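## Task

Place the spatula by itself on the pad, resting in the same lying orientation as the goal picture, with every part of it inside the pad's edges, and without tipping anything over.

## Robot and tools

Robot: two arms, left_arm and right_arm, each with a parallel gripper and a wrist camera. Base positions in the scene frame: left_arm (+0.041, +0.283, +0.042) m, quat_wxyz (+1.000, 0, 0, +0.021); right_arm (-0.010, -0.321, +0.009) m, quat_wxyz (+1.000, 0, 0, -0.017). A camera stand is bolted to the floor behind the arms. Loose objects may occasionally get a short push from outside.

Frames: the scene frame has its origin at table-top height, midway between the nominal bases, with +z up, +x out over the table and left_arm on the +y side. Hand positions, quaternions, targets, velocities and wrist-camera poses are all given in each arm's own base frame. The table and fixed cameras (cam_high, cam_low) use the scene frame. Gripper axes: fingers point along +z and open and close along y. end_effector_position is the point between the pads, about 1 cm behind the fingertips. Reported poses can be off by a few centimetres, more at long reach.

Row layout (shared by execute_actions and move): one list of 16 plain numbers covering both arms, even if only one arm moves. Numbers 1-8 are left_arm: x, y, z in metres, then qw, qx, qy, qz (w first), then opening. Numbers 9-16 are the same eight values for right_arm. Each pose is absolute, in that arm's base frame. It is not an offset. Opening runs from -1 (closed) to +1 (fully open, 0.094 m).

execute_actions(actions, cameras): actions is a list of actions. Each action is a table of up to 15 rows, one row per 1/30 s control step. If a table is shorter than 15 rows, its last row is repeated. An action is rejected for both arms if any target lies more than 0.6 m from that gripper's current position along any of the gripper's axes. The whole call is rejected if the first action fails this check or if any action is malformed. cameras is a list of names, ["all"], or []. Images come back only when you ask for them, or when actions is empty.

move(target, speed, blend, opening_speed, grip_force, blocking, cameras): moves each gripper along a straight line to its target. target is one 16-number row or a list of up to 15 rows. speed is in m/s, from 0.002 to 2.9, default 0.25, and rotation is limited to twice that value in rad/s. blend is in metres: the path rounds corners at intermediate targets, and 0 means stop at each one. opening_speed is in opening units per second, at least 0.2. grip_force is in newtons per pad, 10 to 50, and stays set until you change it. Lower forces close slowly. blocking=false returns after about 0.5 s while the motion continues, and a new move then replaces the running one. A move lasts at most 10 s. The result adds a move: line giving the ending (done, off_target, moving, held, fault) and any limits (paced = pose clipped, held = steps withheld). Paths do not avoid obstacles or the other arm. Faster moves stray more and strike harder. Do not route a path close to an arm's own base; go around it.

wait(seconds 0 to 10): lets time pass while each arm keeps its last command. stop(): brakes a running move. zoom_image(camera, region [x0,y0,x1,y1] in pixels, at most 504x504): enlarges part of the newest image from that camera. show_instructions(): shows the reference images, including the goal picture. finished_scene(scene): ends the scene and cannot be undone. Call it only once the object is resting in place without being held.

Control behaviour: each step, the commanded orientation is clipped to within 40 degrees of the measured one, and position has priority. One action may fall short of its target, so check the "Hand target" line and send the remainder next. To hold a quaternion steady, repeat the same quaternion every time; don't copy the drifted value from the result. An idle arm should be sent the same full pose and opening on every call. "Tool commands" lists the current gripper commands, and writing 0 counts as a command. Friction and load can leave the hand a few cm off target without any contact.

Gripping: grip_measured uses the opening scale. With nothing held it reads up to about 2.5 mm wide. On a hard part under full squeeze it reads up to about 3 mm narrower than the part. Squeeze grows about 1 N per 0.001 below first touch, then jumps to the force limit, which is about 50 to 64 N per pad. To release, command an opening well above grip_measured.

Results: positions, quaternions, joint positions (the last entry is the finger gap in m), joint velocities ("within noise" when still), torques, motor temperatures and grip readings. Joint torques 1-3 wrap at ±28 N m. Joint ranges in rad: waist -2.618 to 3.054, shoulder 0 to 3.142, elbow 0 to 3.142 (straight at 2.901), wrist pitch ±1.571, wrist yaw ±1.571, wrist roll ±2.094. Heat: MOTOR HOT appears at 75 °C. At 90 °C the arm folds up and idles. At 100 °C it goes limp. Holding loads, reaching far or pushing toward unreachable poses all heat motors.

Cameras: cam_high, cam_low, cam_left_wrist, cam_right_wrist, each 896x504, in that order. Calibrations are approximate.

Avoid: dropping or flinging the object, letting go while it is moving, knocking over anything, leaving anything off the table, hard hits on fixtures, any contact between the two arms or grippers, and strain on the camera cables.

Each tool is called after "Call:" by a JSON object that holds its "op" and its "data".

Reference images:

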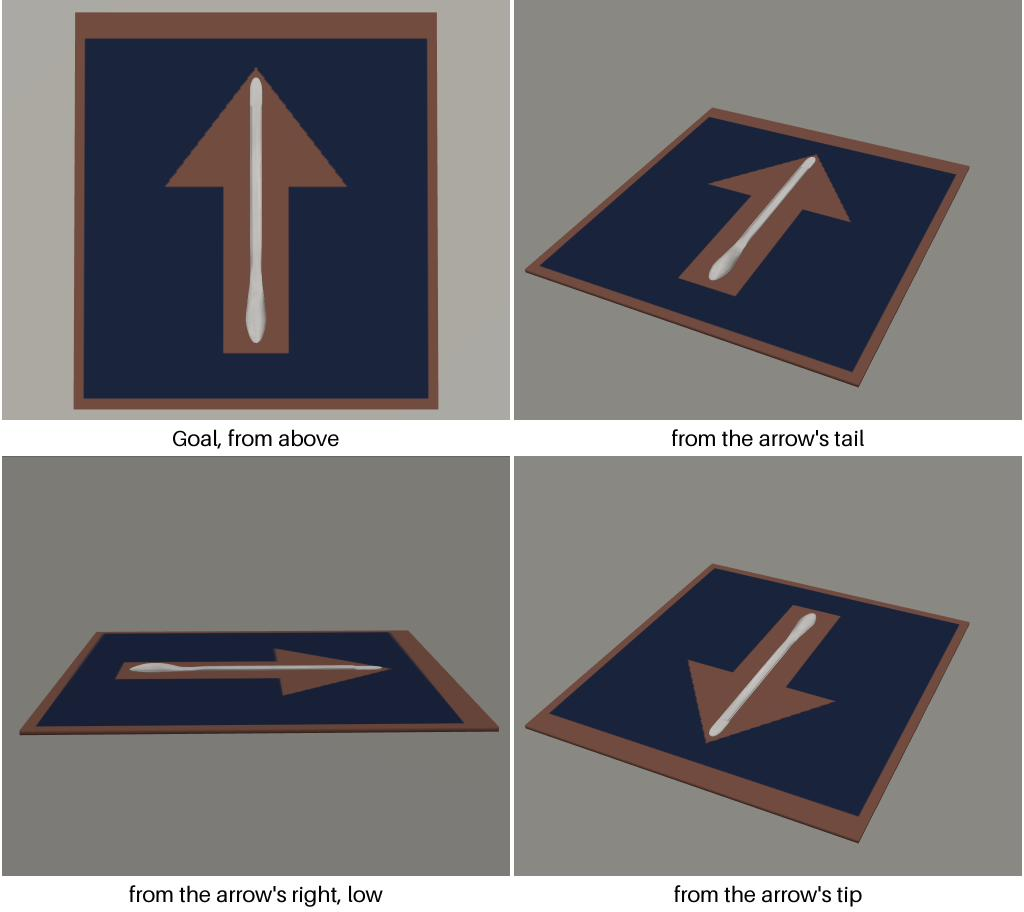

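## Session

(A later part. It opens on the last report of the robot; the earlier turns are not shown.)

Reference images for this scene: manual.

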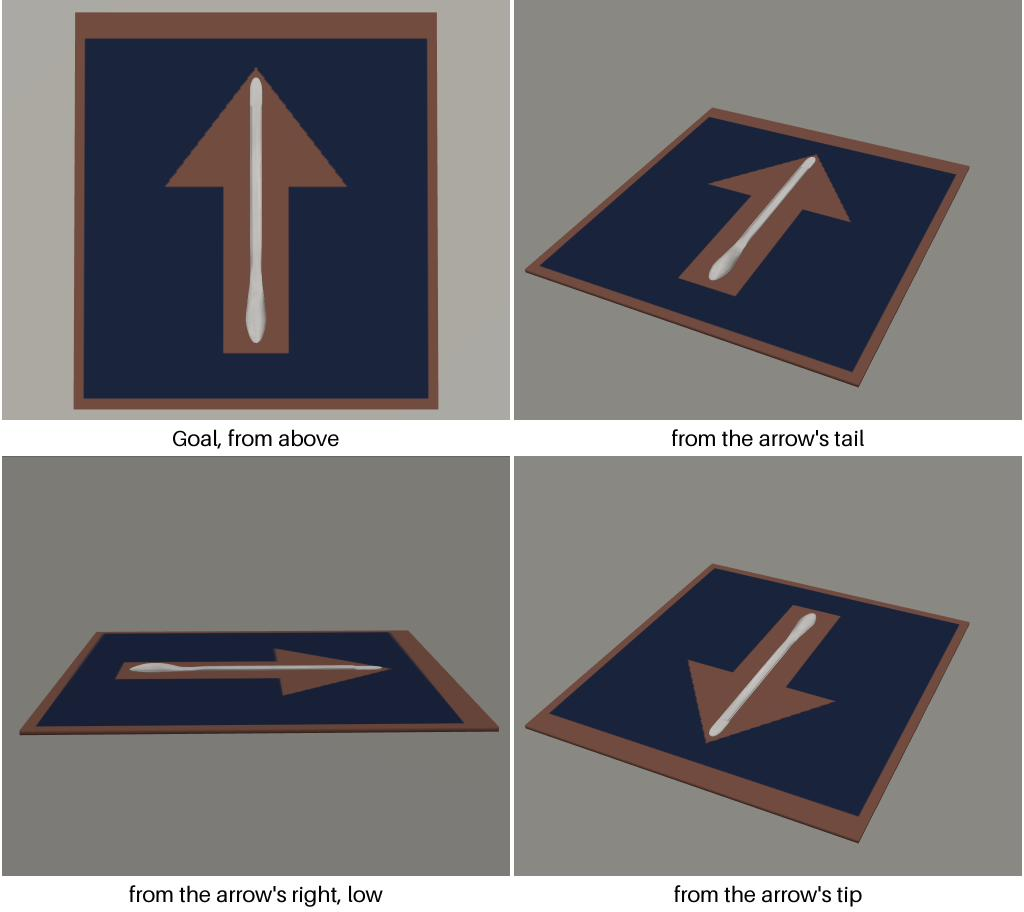

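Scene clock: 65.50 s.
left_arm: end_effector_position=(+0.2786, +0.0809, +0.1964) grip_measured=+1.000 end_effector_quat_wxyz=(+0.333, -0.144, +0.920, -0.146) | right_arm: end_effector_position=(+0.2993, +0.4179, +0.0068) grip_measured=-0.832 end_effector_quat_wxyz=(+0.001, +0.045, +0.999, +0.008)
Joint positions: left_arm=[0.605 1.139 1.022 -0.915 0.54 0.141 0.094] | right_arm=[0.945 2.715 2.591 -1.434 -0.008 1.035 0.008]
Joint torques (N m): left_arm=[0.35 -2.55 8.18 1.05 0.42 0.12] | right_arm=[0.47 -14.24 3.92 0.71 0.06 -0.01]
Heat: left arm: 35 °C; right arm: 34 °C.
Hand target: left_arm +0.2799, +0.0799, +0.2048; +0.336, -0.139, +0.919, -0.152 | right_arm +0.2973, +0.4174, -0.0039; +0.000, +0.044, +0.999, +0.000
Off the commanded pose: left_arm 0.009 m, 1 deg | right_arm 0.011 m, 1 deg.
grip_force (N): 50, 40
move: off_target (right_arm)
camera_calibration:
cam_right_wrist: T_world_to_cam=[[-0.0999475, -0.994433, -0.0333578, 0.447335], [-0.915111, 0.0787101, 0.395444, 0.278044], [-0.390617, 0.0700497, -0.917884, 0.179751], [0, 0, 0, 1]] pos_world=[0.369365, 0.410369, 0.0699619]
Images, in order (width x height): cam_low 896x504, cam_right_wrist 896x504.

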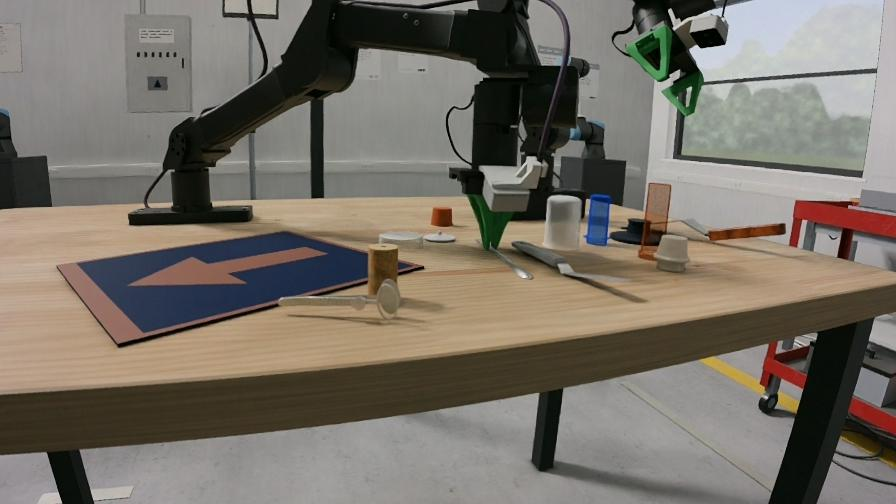

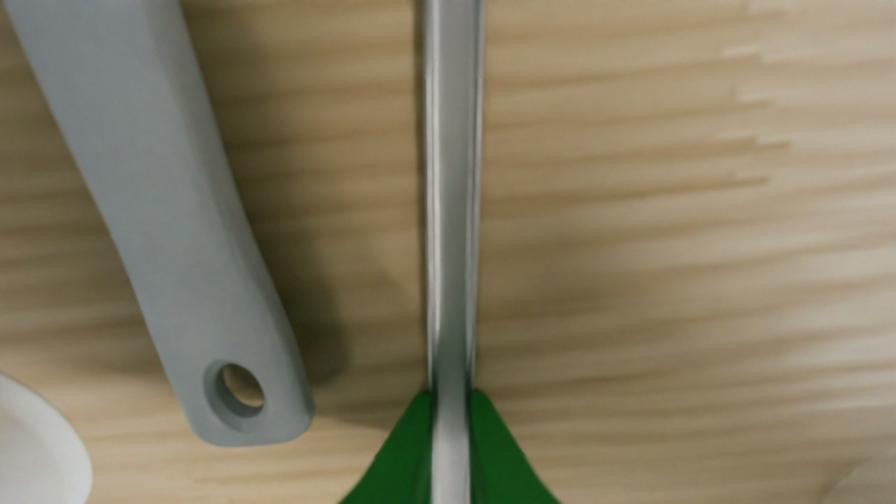

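Call:
{"op": "move", "data": {"target": [0.28, 0.08, 0.205, 0.336, -0.139, 0.919, -0.152, 1.0, 0.2975, 0.4175, 0.06, 0.0, 0.0436, 0.999, 0.0, -1.0], "speed": 0.06, "cameras": ["all"]}}

Call:
{"op": "zoom_image", "data": {"camera": "cam_low", "region": [420, 130, 580, 290]}}

Scene clock: 68.80 s.
left_arm: end_effector_position=(+0.2786, +0.0809, +0.1964) grip_measured=+1.000 end_effector_quat_wxyz=(+0.333, -0.144, +0.920, -0.146) | right_arm: end_effector_position=(+0.2990, +0.4176, +0.0454) grip_measured=-0.833 end_effector_quat_wxyz=(+0.008, +0.045, +0.999, +0.019)
Joint positions: left_arm=[0.605 1.139 1.022 -0.915 0.54 0.141 0.094] | right_arm=[0.945 2.721 2.759 -1.568 -0.008 1.035 0.008]
Joint torques (N m): left_arm=[0.13 -2.45 8.03 1.11 0.4 0.1] | right_arm=[0.39 -17.37 5.75 0.41 0.07 -0.02]
Heat: left arm: 35 °C; right arm: 34 °C.
Hand target: left_arm +0.2799, +0.0799, +0.2048; +0.336, -0.139, +0.919, -0.152 | right_arm +0.2971, +0.4171, +0.0594; +0.015, +0.044, +0.999, +0.023
Off the commanded pose: left_arm 0.009 m, 1 deg | right_arm 0.015 m, 2 deg.
joint sent to its limit (right arm) — joint 4 (wrist pitch), lower limit. The joint targets are off in orientation, not in position.
grip_force (N): 50, 40
move: off_target (right_arm)
camera_calibration:
cam_left_wrist: T_world_to_cam=[[0.147499, -0.920973, 0.360629, -0.0376577], [-0.947344, -0.236331, -0.216071, 0.36477], [0.284224, -0.309769, -0.907337, 0.209573], [0, 0, 0, 1]] pos_world=[0.291552, 0.116444, 0.28255]
cam_right_wrist: T_world_to_cam=[[-0.099187, -0.99343, -0.0570812, 0.448695], [-0.92134, 0.0700171, 0.382401, 0.268679], [-0.375892, 0.0905203, -0.922232, 0.202326], [0, 0, 0, 1]] pos_world=[0.368102, 0.408621, 0.109461]

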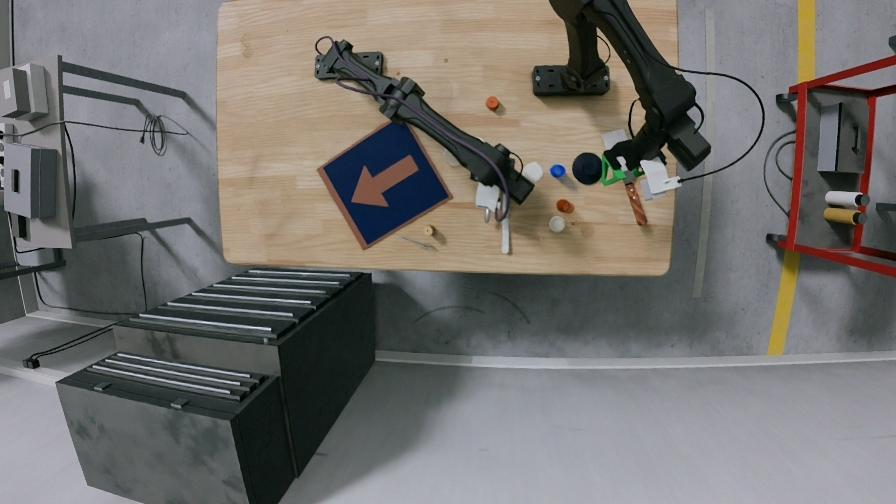

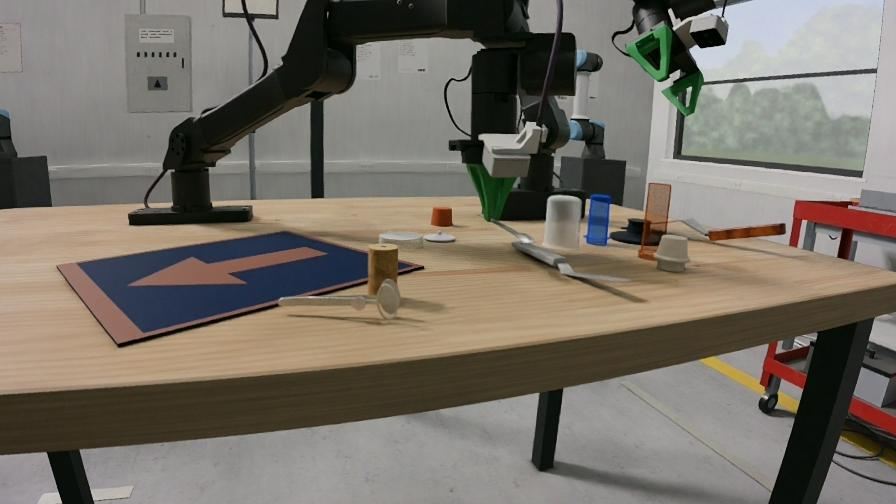

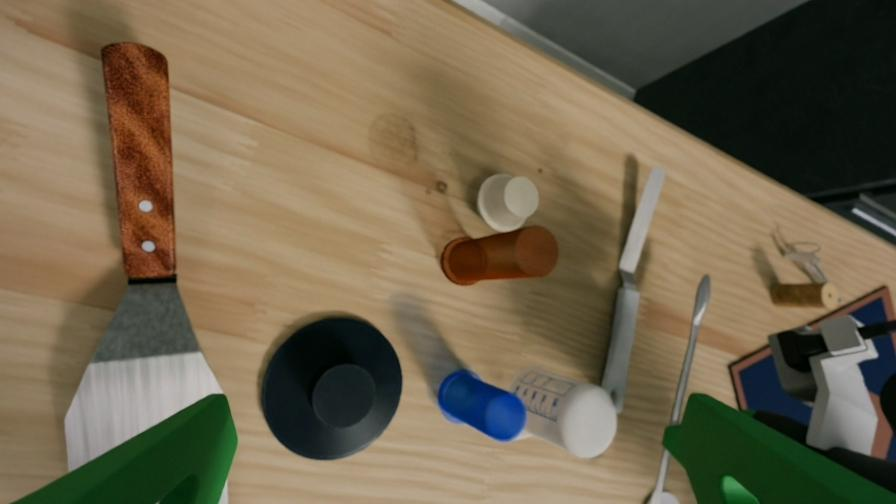

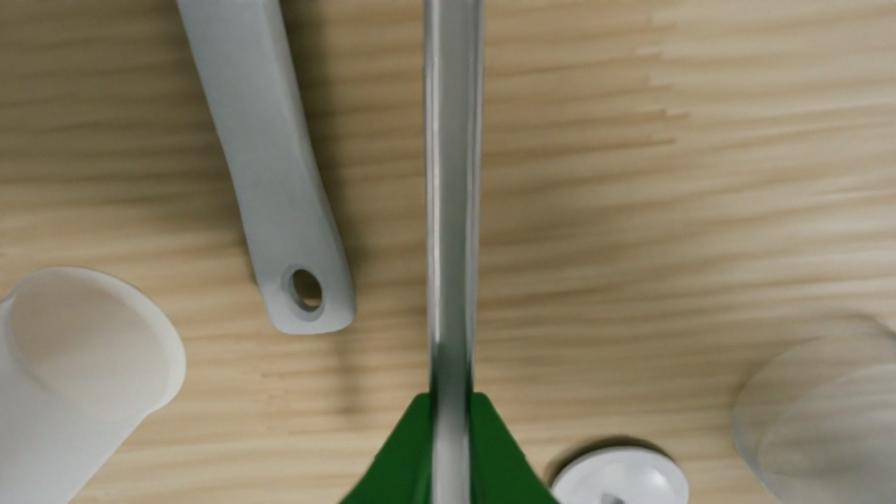

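Scaled by 3.150.

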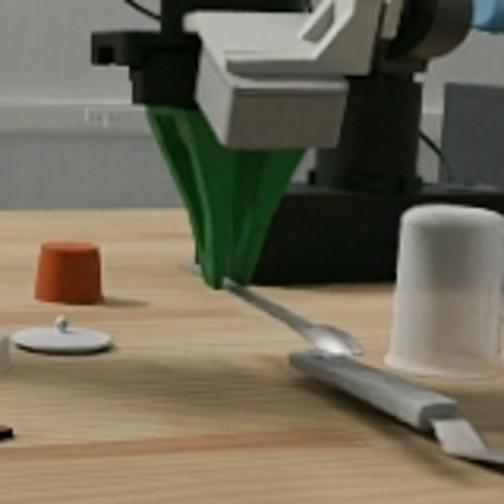

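Call:
{"op": "zoom_image", "data": {"camera": "cam_left_wrist", "region": [640, 260, 740, 360]}}

Call:
{"op": "zoom_image", "data": {"camera": "cam_low", "region": [475, 210, 545, 255]}}

Scaled by 5.040.

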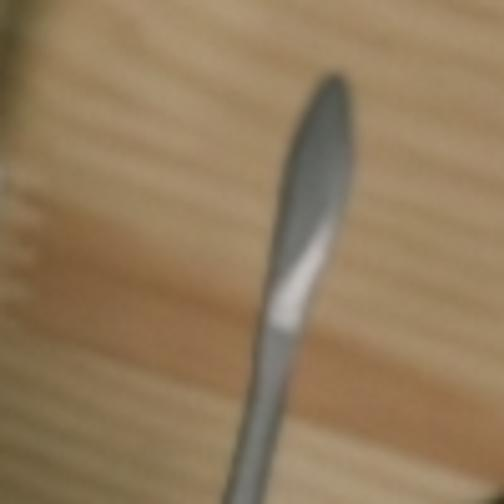

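Scaled by 7.200.

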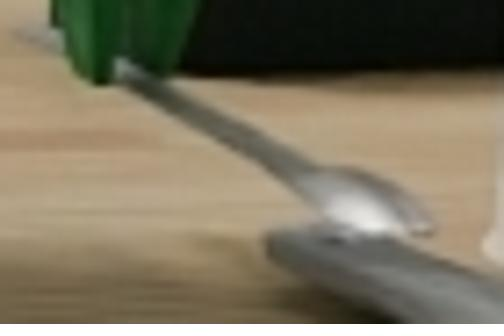

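Call:
{"op": "move", "data": {"target": [[0.28, 0.08, 0.205, 0.336, -0.139, 0.919, -0.152, 1.0, 0.2975, 0.4175, 0.13, 0.0, 0.0436, 0.999, 0.0, -1.0],[0.28, 0.08, 0.205, 0.336, -0.139, 0.919, -0.152, 1.0, 0.325, 0.25, 0.14, 0.0, -0.4879, 0.8729, 0.0, -1.0],[0.28, 0.08, 0.205, 0.336, -0.139, 0.919, -0.152, 1.0, 0.349, 0.088, 0.09, 0.0, -0.8725, 0.4886, 0.0, -1.0]], "speed": 0.2, "blend": 0.03, "cameras": ["all"]}}

Call:
{"op": "zoom_image", "data": {"camera": "cam_high", "region": [310, 105, 460, 255]}}

Scene clock: 99.30 s.
left_arm: end_effector_position=(+0.2786, +0.0809, +0.1964) grip_measured=+1.000 end_effector_quat_wxyz=(+0.333, -0.144, +0.920, -0.146) | right_arm: end_effector_position=(+0.3481, +0.0868, +0.0757) grip_measured=-0.833 end_effector_quat_wxyz=(+0.021, +0.871, -0.490, -0.014)
Joint positions: left_arm=[0.605 1.139 1.022 -0.915 0.54 0.141 0.094] | right_arm=[0.247 1.966 1.581 -1.235 0.011 -1.869 0.008]
Joint torques (N m): left_arm=[0.29 -2.36 8.17 1.07 0.43 0.1] | right_arm=[-0.16 -14.56 4.41 0.53 -0.12 -0.1]
Motor temperatures (°C): left_arm=[24 23 35 33 26 28 24] | right_arm=[28 38 28 30 25 28 24]
Heat: left arm: 35 °C; right arm: 38 °C.
Hand target: left_arm +0.2799, +0.0799, +0.2048; +0.336, -0.139, +0.919, -0.152 | right_arm +0.3488, +0.0880, +0.0897; +0.001, +0.873, -0.488, +0.000
Off the commanded pose: left_arm 0.009 m, 1 deg | right_arm 0.014 m, 3 deg.
grip_force (N): 50, 40
move: off_target (right_arm)
camera_calibration:
cam_left_wrist: T_world_to_cam=[[0.147499, -0.920973, 0.360629, -0.0376577], [-0.947344, -0.236331, -0.216071, 0.36477], [0.284224, -0.309769, -0.907337, 0.209573], [0, 0, 0, 1]] pos_world=[0.291552, 0.116444, 0.28255]
cam_right_wrist: T_world_to_cam=[[0.858086, 0.509057, -0.0674494, -0.336244], [0.491992, -0.77739, 0.391929, -0.0937431], [0.14708, -0.369494, -0.917519, 0.136248], [0, 0, 0, 1]] pos_world=[0.314608, 0.148636, 0.139072]

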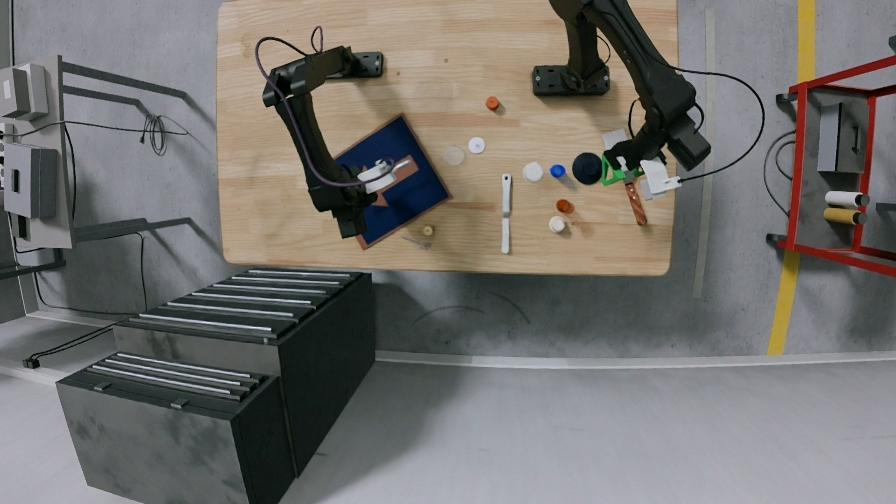

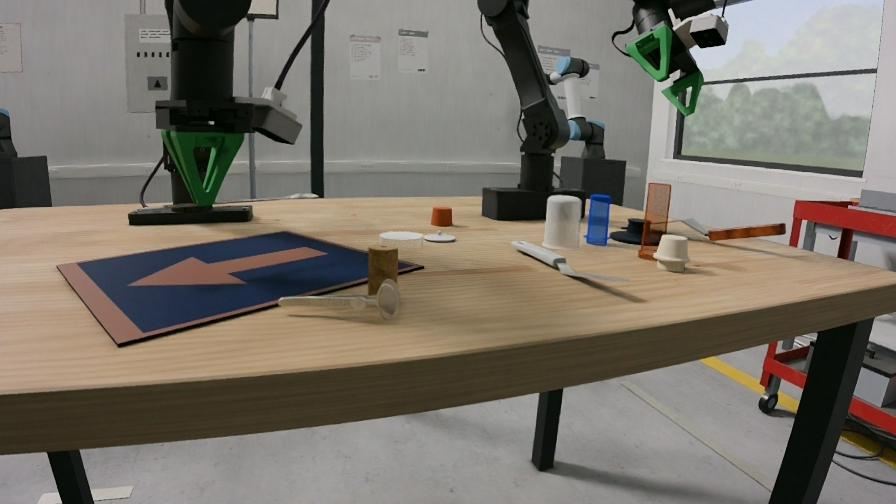

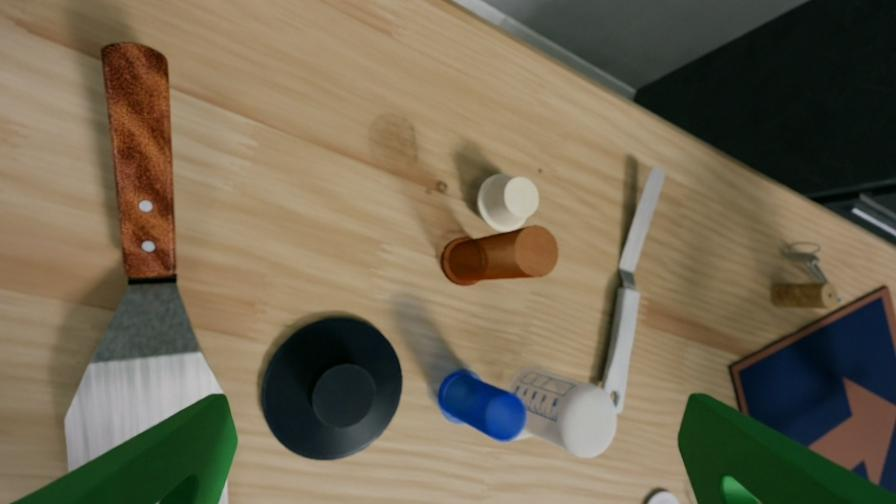

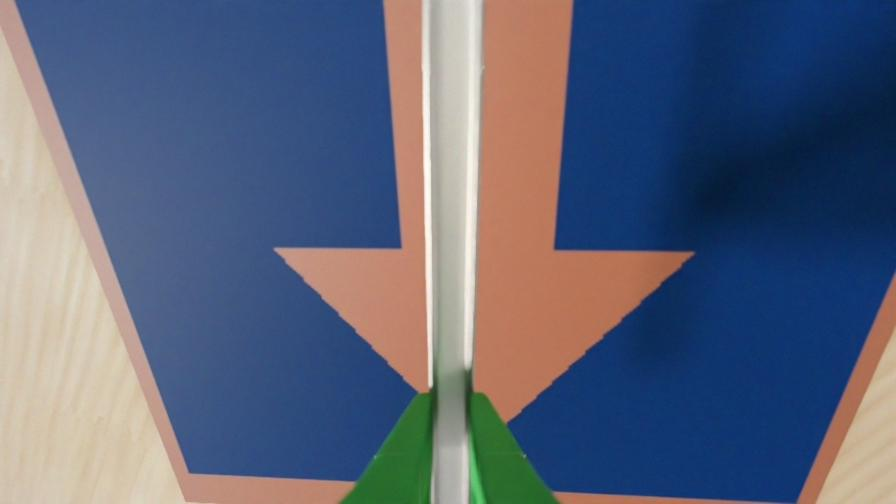

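Scaled by 3.360.

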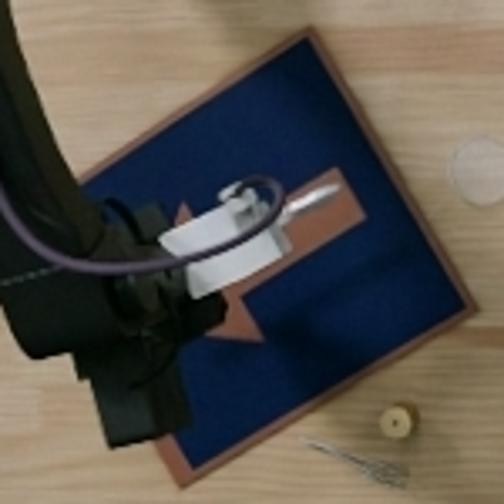

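Call:
{"op": "move", "data": {"target": [0.28, 0.08, 0.205, 0.336, -0.139, 0.919, -0.152, 1.0, 0.3577, 0.0787, 0.046, 0.0, 0.8725, -0.4886, 0.0, -1.0], "speed": 0.08, "cameras": ["cam_high", "cam_low", "cam_right_wrist"]}}

Call:
{"op": "zoom_image", "data": {"camera": "cam_high", "region": [350, 115, 440, 215]}}

Call:
{"op": "zoom_image", "data": {"camera": "cam_low", "region": [150, 180, 350, 330]}}

Scene clock: 119.27 s.
left_arm: end_effector_position=(+0.2786, +0.0809, +0.1964) grip_measured=+1.000 end_effector_quat_wxyz=(+0.333, -0.144, +0.920, -0.146) | right_arm: end_effector_position=(+0.3588, +0.0788, +0.0506) grip_measured=-0.833 end_effector_quat_wxyz=(+0.002, +0.872, -0.489, +0.006)
Joint positions: left_arm=[0.605 1.139 1.022 -0.915 0.54 0.141 0.094] | right_arm=[0.219 1.965 1.479 -1.079 0.011 -1.9 0.008]
Joint torques (N m): left_arm=[0.29 -2.32 8.1 1.06 0.4 0.08] | right_arm=[-0.32 -9.58 4.48 0.63 -0.12 -0.1]
Heat: left arm: 35 °C; right arm: 36 °C.
Hand target: left_arm +0.2799, +0.0799, +0.2048; +0.336, -0.139, +0.919, -0.152 | right_arm +0.3577, +0.0787, +0.0461; +0.000, +0.873, -0.488, +0.000
Off the commanded pose: left_arm 0.009 m, 1 deg | right_arm 0.005 m, 1 deg.
grip_force (N): 50, 40
move: done
camera_calibration:
cam_right_wrist: T_world_to_cam=[[0.858684, 0.51227, -0.0155369, -0.346197], [0.473392, -0.78117, 0.407029, -0.0891113], [0.196372, -0.356864, -0.913283, 0.0897567], [0, 0, 0, 1]] pos_world=[0.321833, 0.139767, 0.112865]
Images, in order (width x height): cam_high 896x504, cam_low 896x504, cam_right_wrist 896x504.

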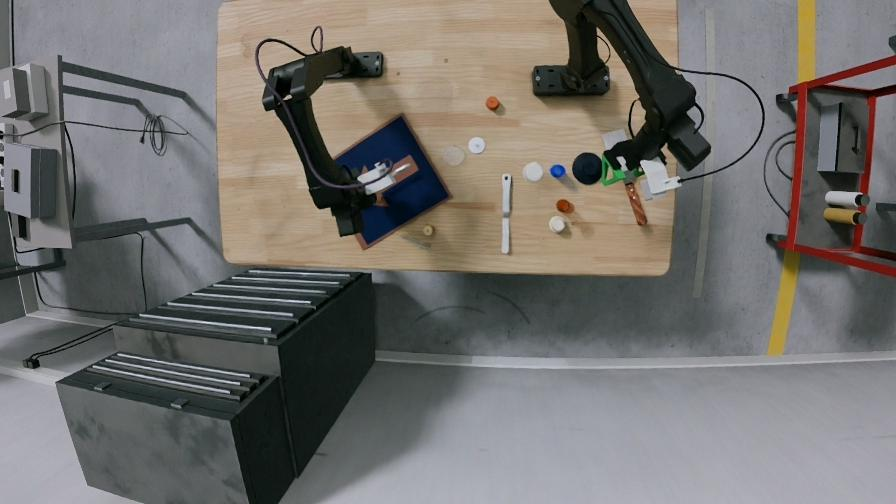

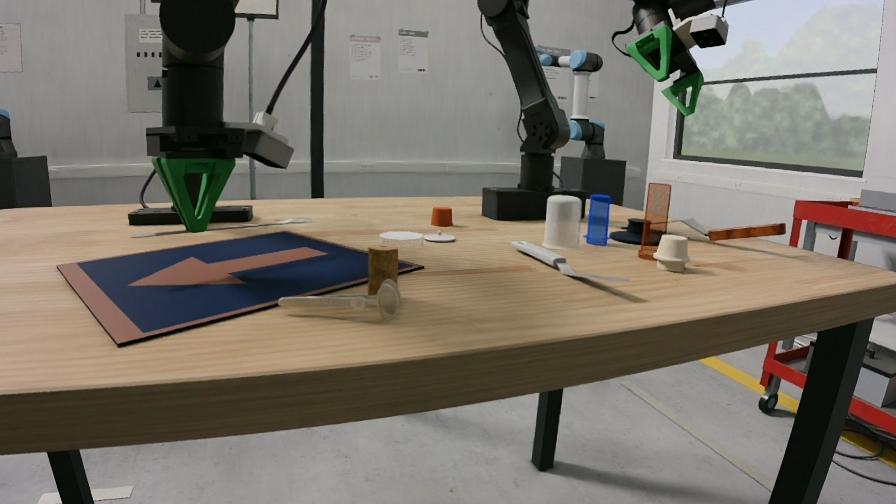

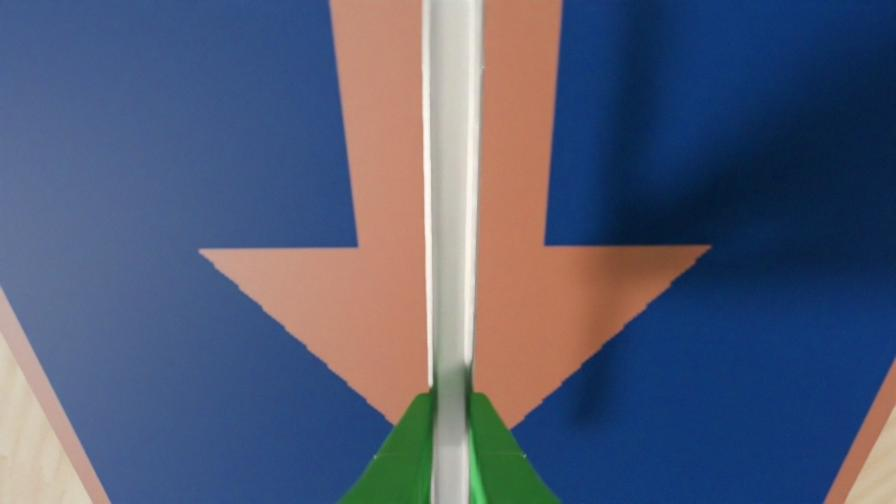

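Scaled by 5.040.

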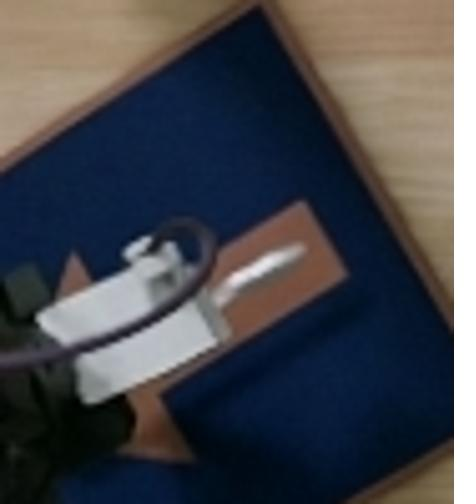

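Scaled by 2.520.

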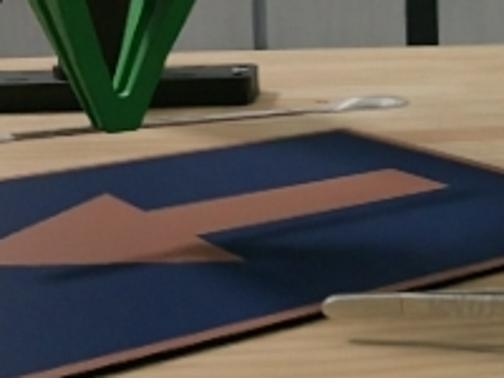

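Call:
{"op": "zoom_image", "data": {"camera": "cam_low", "region": [260, 205, 330, 240]}}

Call:
{"op": "zoom_image", "data": {"camera": "cam_high", "region": [385, 150, 425, 180]}}

Scaled by 7.200.

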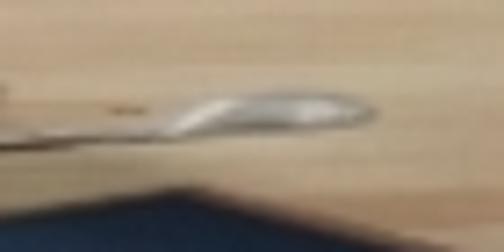

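Scaled by 12.600.

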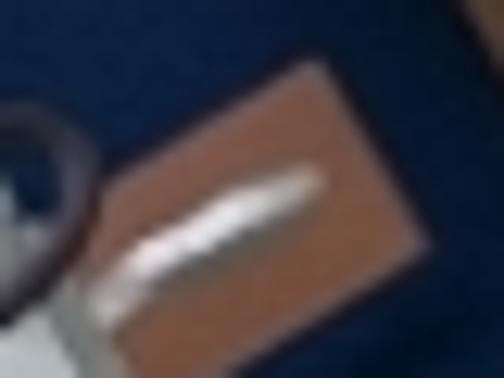

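Call:
{"op": "move", "data": {"target": [0.28, 0.08, 0.205, 0.336, -0.139, 0.919, -0.152, 1.0, 0.358, 0.0757, 0.018, 0.0, 0.8776, -0.4795, 0.0, -1.0], "speed": 0.05, "cameras": ["cam_high", "cam_low", "cam_right_wrist"]}}

Call:
{"op": "zoom_image", "data": {"camera": "cam_high", "region": [385, 145, 425, 180]}}

Call:
{"op": "zoom_image", "data": {"camera": "cam_low", "region": [150, 190, 330, 300]}}

Scene clock: 146.60 s.
left_arm: end_effector_position=(+0.2786, +0.0809, +0.1964) grip_measured=+1.000 end_effector_quat_wxyz=(+0.333, -0.144, +0.920, -0.146) | right_arm: end_effector_position=(+0.3601, +0.0761, +0.0271) grip_measured=-0.833 end_effector_quat_wxyz=(-0.002, +0.877, -0.480, +0.011)
Joint positions: left_arm=[0.605 1.139 1.022 -0.915 0.54 0.141 0.094] | right_arm=[0.211 1.982 1.406 -0.977 0.011 -1.929 0.008]
Joint torques (N m): left_arm=[0.31 -2.29 8.25 1.05 0.43 0.06] | right_arm=[-0.38 -8.46 4.53 0.66 -0.13 -0.08]
Heat: left arm: 35 °C; right arm: 34 °C.
Hand target: left_arm +0.2799, +0.0799, +0.2048; +0.336, -0.139, +0.919, -0.152 | right_arm +0.3579, +0.0756, +0.0182; +0.000, +0.878, -0.480, +0.000
Off the commanded pose: left_arm 0.009 m, 1 deg | right_arm 0.009 m, 1 deg.
grip_force (N): 50, 40
move: done
camera_calibration:
cam_right_wrist: T_world_to_cam=[[0.847869, 0.530191, -0.00403081, -0.344017], [0.484738, -0.772056, 0.411045, -0.0871903], [0.21482, -0.350466, -0.911606, 0.0599086], [0, 0, 0, 1]] pos_world=[0.321076, 0.136075, 0.0890656]
Images, in order (width x height): cam_high 896x504, cam_low 896x504, cam_right_wrist 896x504.

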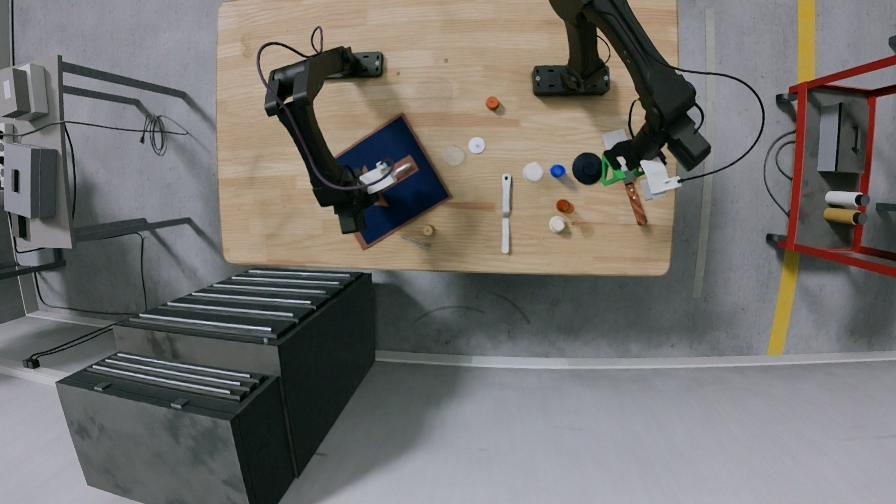

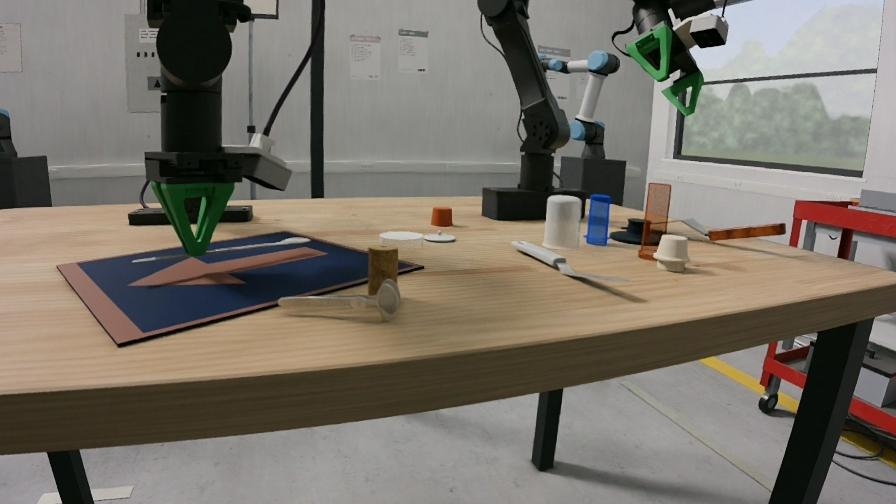

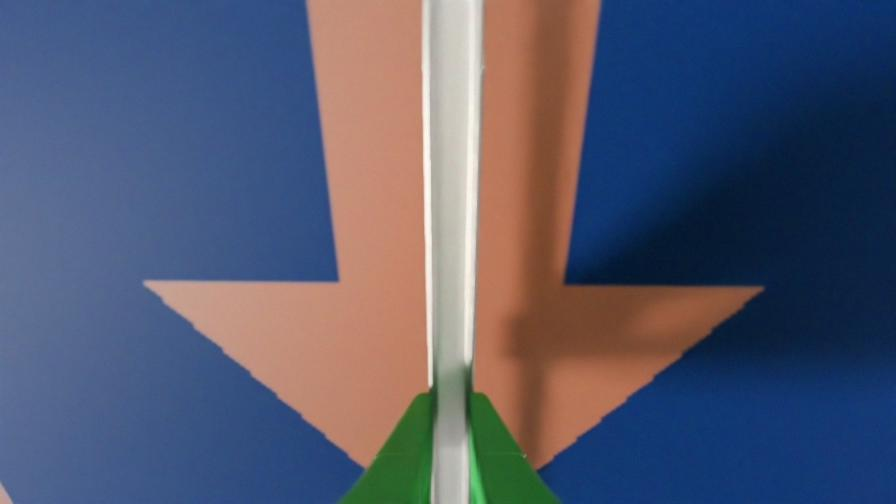

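Scaled by 12.600.

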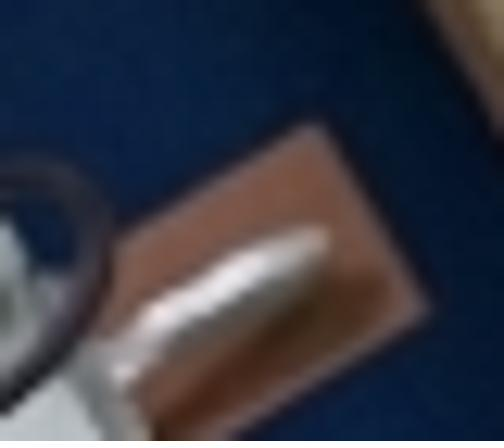

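Scaled by 2.800.

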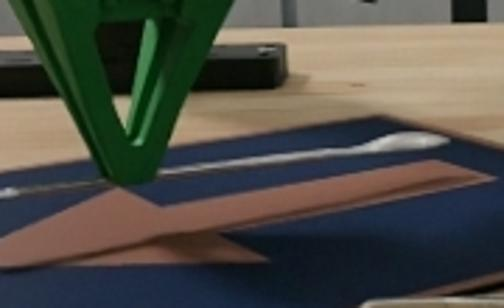

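Call:
{"op": "move", "data": {"target": [0.28, 0.08, 0.205, 0.336, -0.139, 0.919, -0.152, 1.0, 0.358, 0.0757, 0.006, 0.0, 0.8776, -0.4795, 0.0, -1.0], "speed": 0.04, "cameras": ["cam_right_wrist", "cam_low"]}}

Scene clock: 153.90 s.
left_arm: end_effector_position=(+0.2786, +0.0809, +0.1964) grip_measured=+1.000 end_effector_quat_wxyz=(+0.333, -0.144, +0.920, -0.146) | right_arm: end_effector_position=(+0.3608, +0.0763, +0.0158) grip_measured=-0.833 end_effector_quat_wxyz=(-0.003, +0.877, -0.480, +0.011)
Joint positions: left_arm=[0.605 1.139 1.022 -0.915 0.54 0.141 0.094] | right_arm=[0.211 1.997 1.381 -0.934 0.011 -1.929 0.008]
Joint torques (N m): left_arm=[0.25 -2.47 7.98 1.02 0.43 0.1] | right_arm=[-0.36 -8.36 4.36 0.66 -0.13 -0.09]
Motor temperatures (°C): left_arm=[24 23 36 33 26 28 24] | right_arm=[28 33 27 29 25 28 25]
Heat: left arm: 36 °C; right arm: 33 °C.
Hand target: left_arm +0.2799, +0.0799, +0.2048; +0.336, -0.139, +0.919, -0.152 | right_arm +0.3578, +0.0756, +0.0062; +0.000, +0.877, -0.480, +0.000
Off the commanded pose: left_arm 0.009 m, 1 deg | right_arm 0.010 m, 1 deg.
grip_force (N): 50, 40
move: done
camera_calibration:
cam_right_wrist: T_world_to_cam=[[0.847905, 0.530144, -0.00232511, -0.344766], [0.483955, -0.772225, 0.41165, -0.0825326], [0.216438, -0.350165, -0.911339, 0.048931], [0, 0, 0, 1]] pos_world=[0.321681, 0.136176, 0.0777656]
Images, in order (width x height): cam_low 896x504, cam_right_wrist 896x504.

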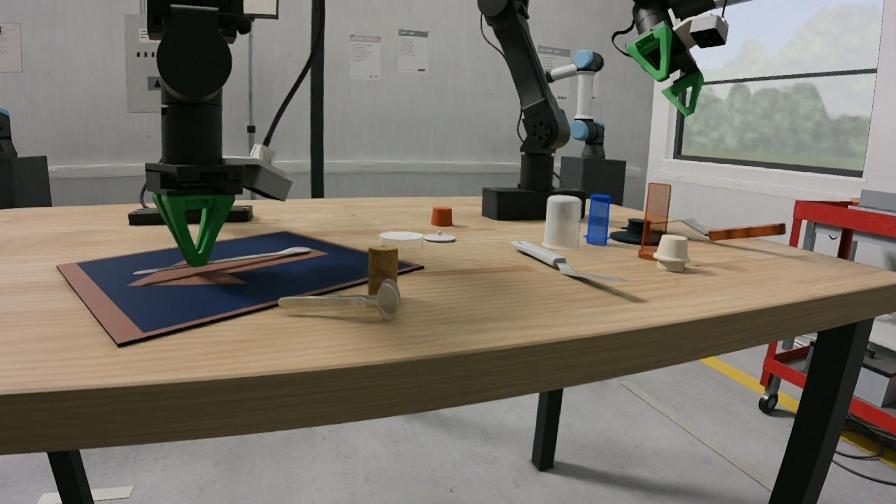

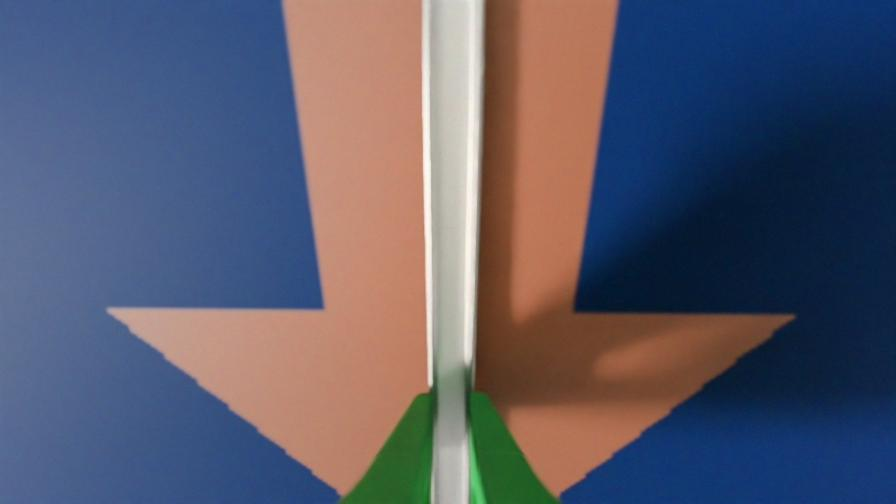

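Call:
{"op": "move", "data": {"target": [0.28, 0.08, 0.205, 0.336, -0.139, 0.919, -0.152, 1.0, 0.3575, 0.0754, 0.000, 0.0, 0.8776, -0.4795, 0.0, -1.0], "speed": 0.03, "cameras": ["cam_right_wrist", "cam_low", "cam_high"]}}

Scene clock: 156.10 s.
left_arm: end_effector_position=(+0.2786, +0.0809, +0.1964) grip_measured=+1.000 end_effector_quat_wxyz=(+0.333, -0.144, +0.920, -0.146) | right_arm: end_effector_position=(+0.3611, +0.0763, +0.0125) grip_measured=-0.833 end_effector_quat_wxyz=(-0.005, +0.877, -0.480, +0.014)
Joint positions: left_arm=[0.605 1.139 1.022 -0.915 0.54 0.141 0.094] | right_arm=[0.211 1.997 1.367 -0.913 0.011 -1.93 0.008]
Joint torques (N m): left_arm=[0.16 -2.14 7.97 1.03 0.45 0.09] | right_arm=[-0.42 -7.77 4.27 0.71 -0.13 -0.08]
Heat: left arm: 36 °C; right arm: 33 °C.
Hand target: left_arm +0.2799, +0.0799, +0.2048; +0.336, -0.139, +0.919, -0.152 | right_arm +0.3572, +0.0753, +0.0004; +0.000, +0.877, -0.480, +0.000
Off the commanded pose: left_arm 0.009 m, 1 deg | right_arm 0.013 m, 2 deg.
grip_force (N): 50, 40
move: off_target (right_arm)
camera_calibration:
cam_right_wrist: T_world_to_cam=[[0.847471, 0.530829, 0.00374762, -0.345025], [0.48197, -0.772389, 0.413667, -0.0804896], [0.222481, -0.348765, -0.910421, 0.0435809], [0, 0, 0, 1]] pos_world=[0.321496, 0.136179, 0.0742659]
Images, in order (width x height): cam_high 896x504, cam_low 896x504, cam_right_wrist 896x504.

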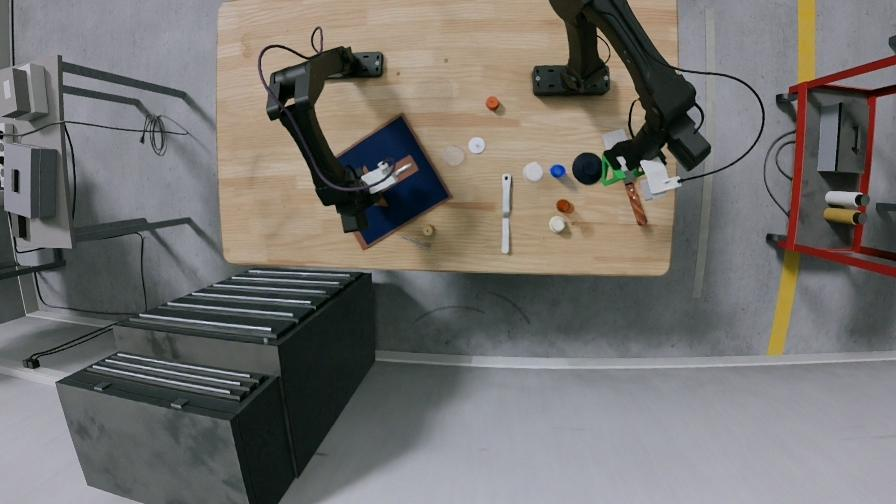

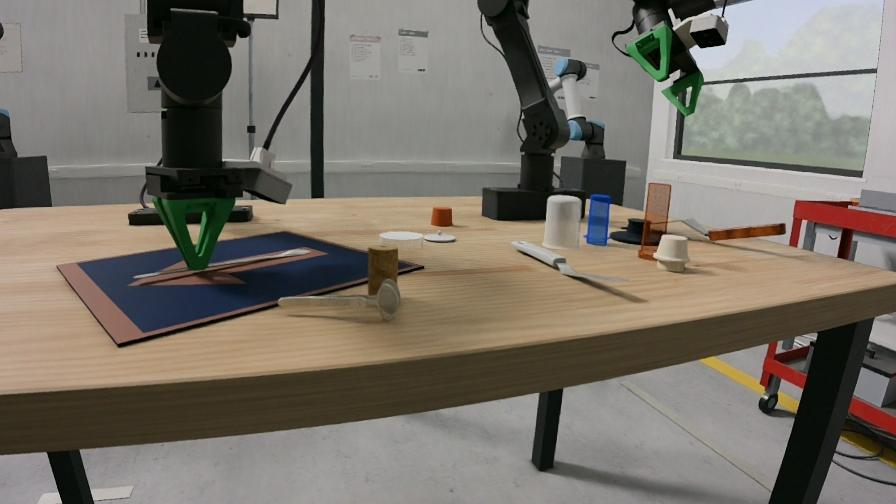

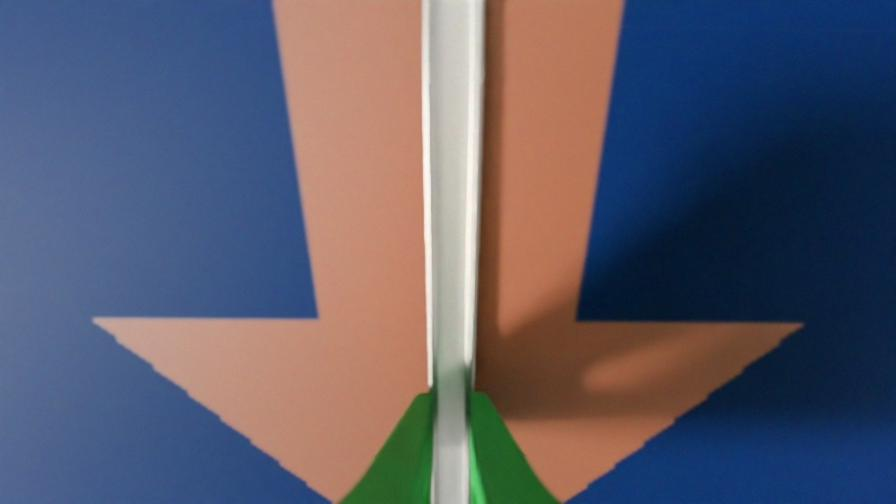

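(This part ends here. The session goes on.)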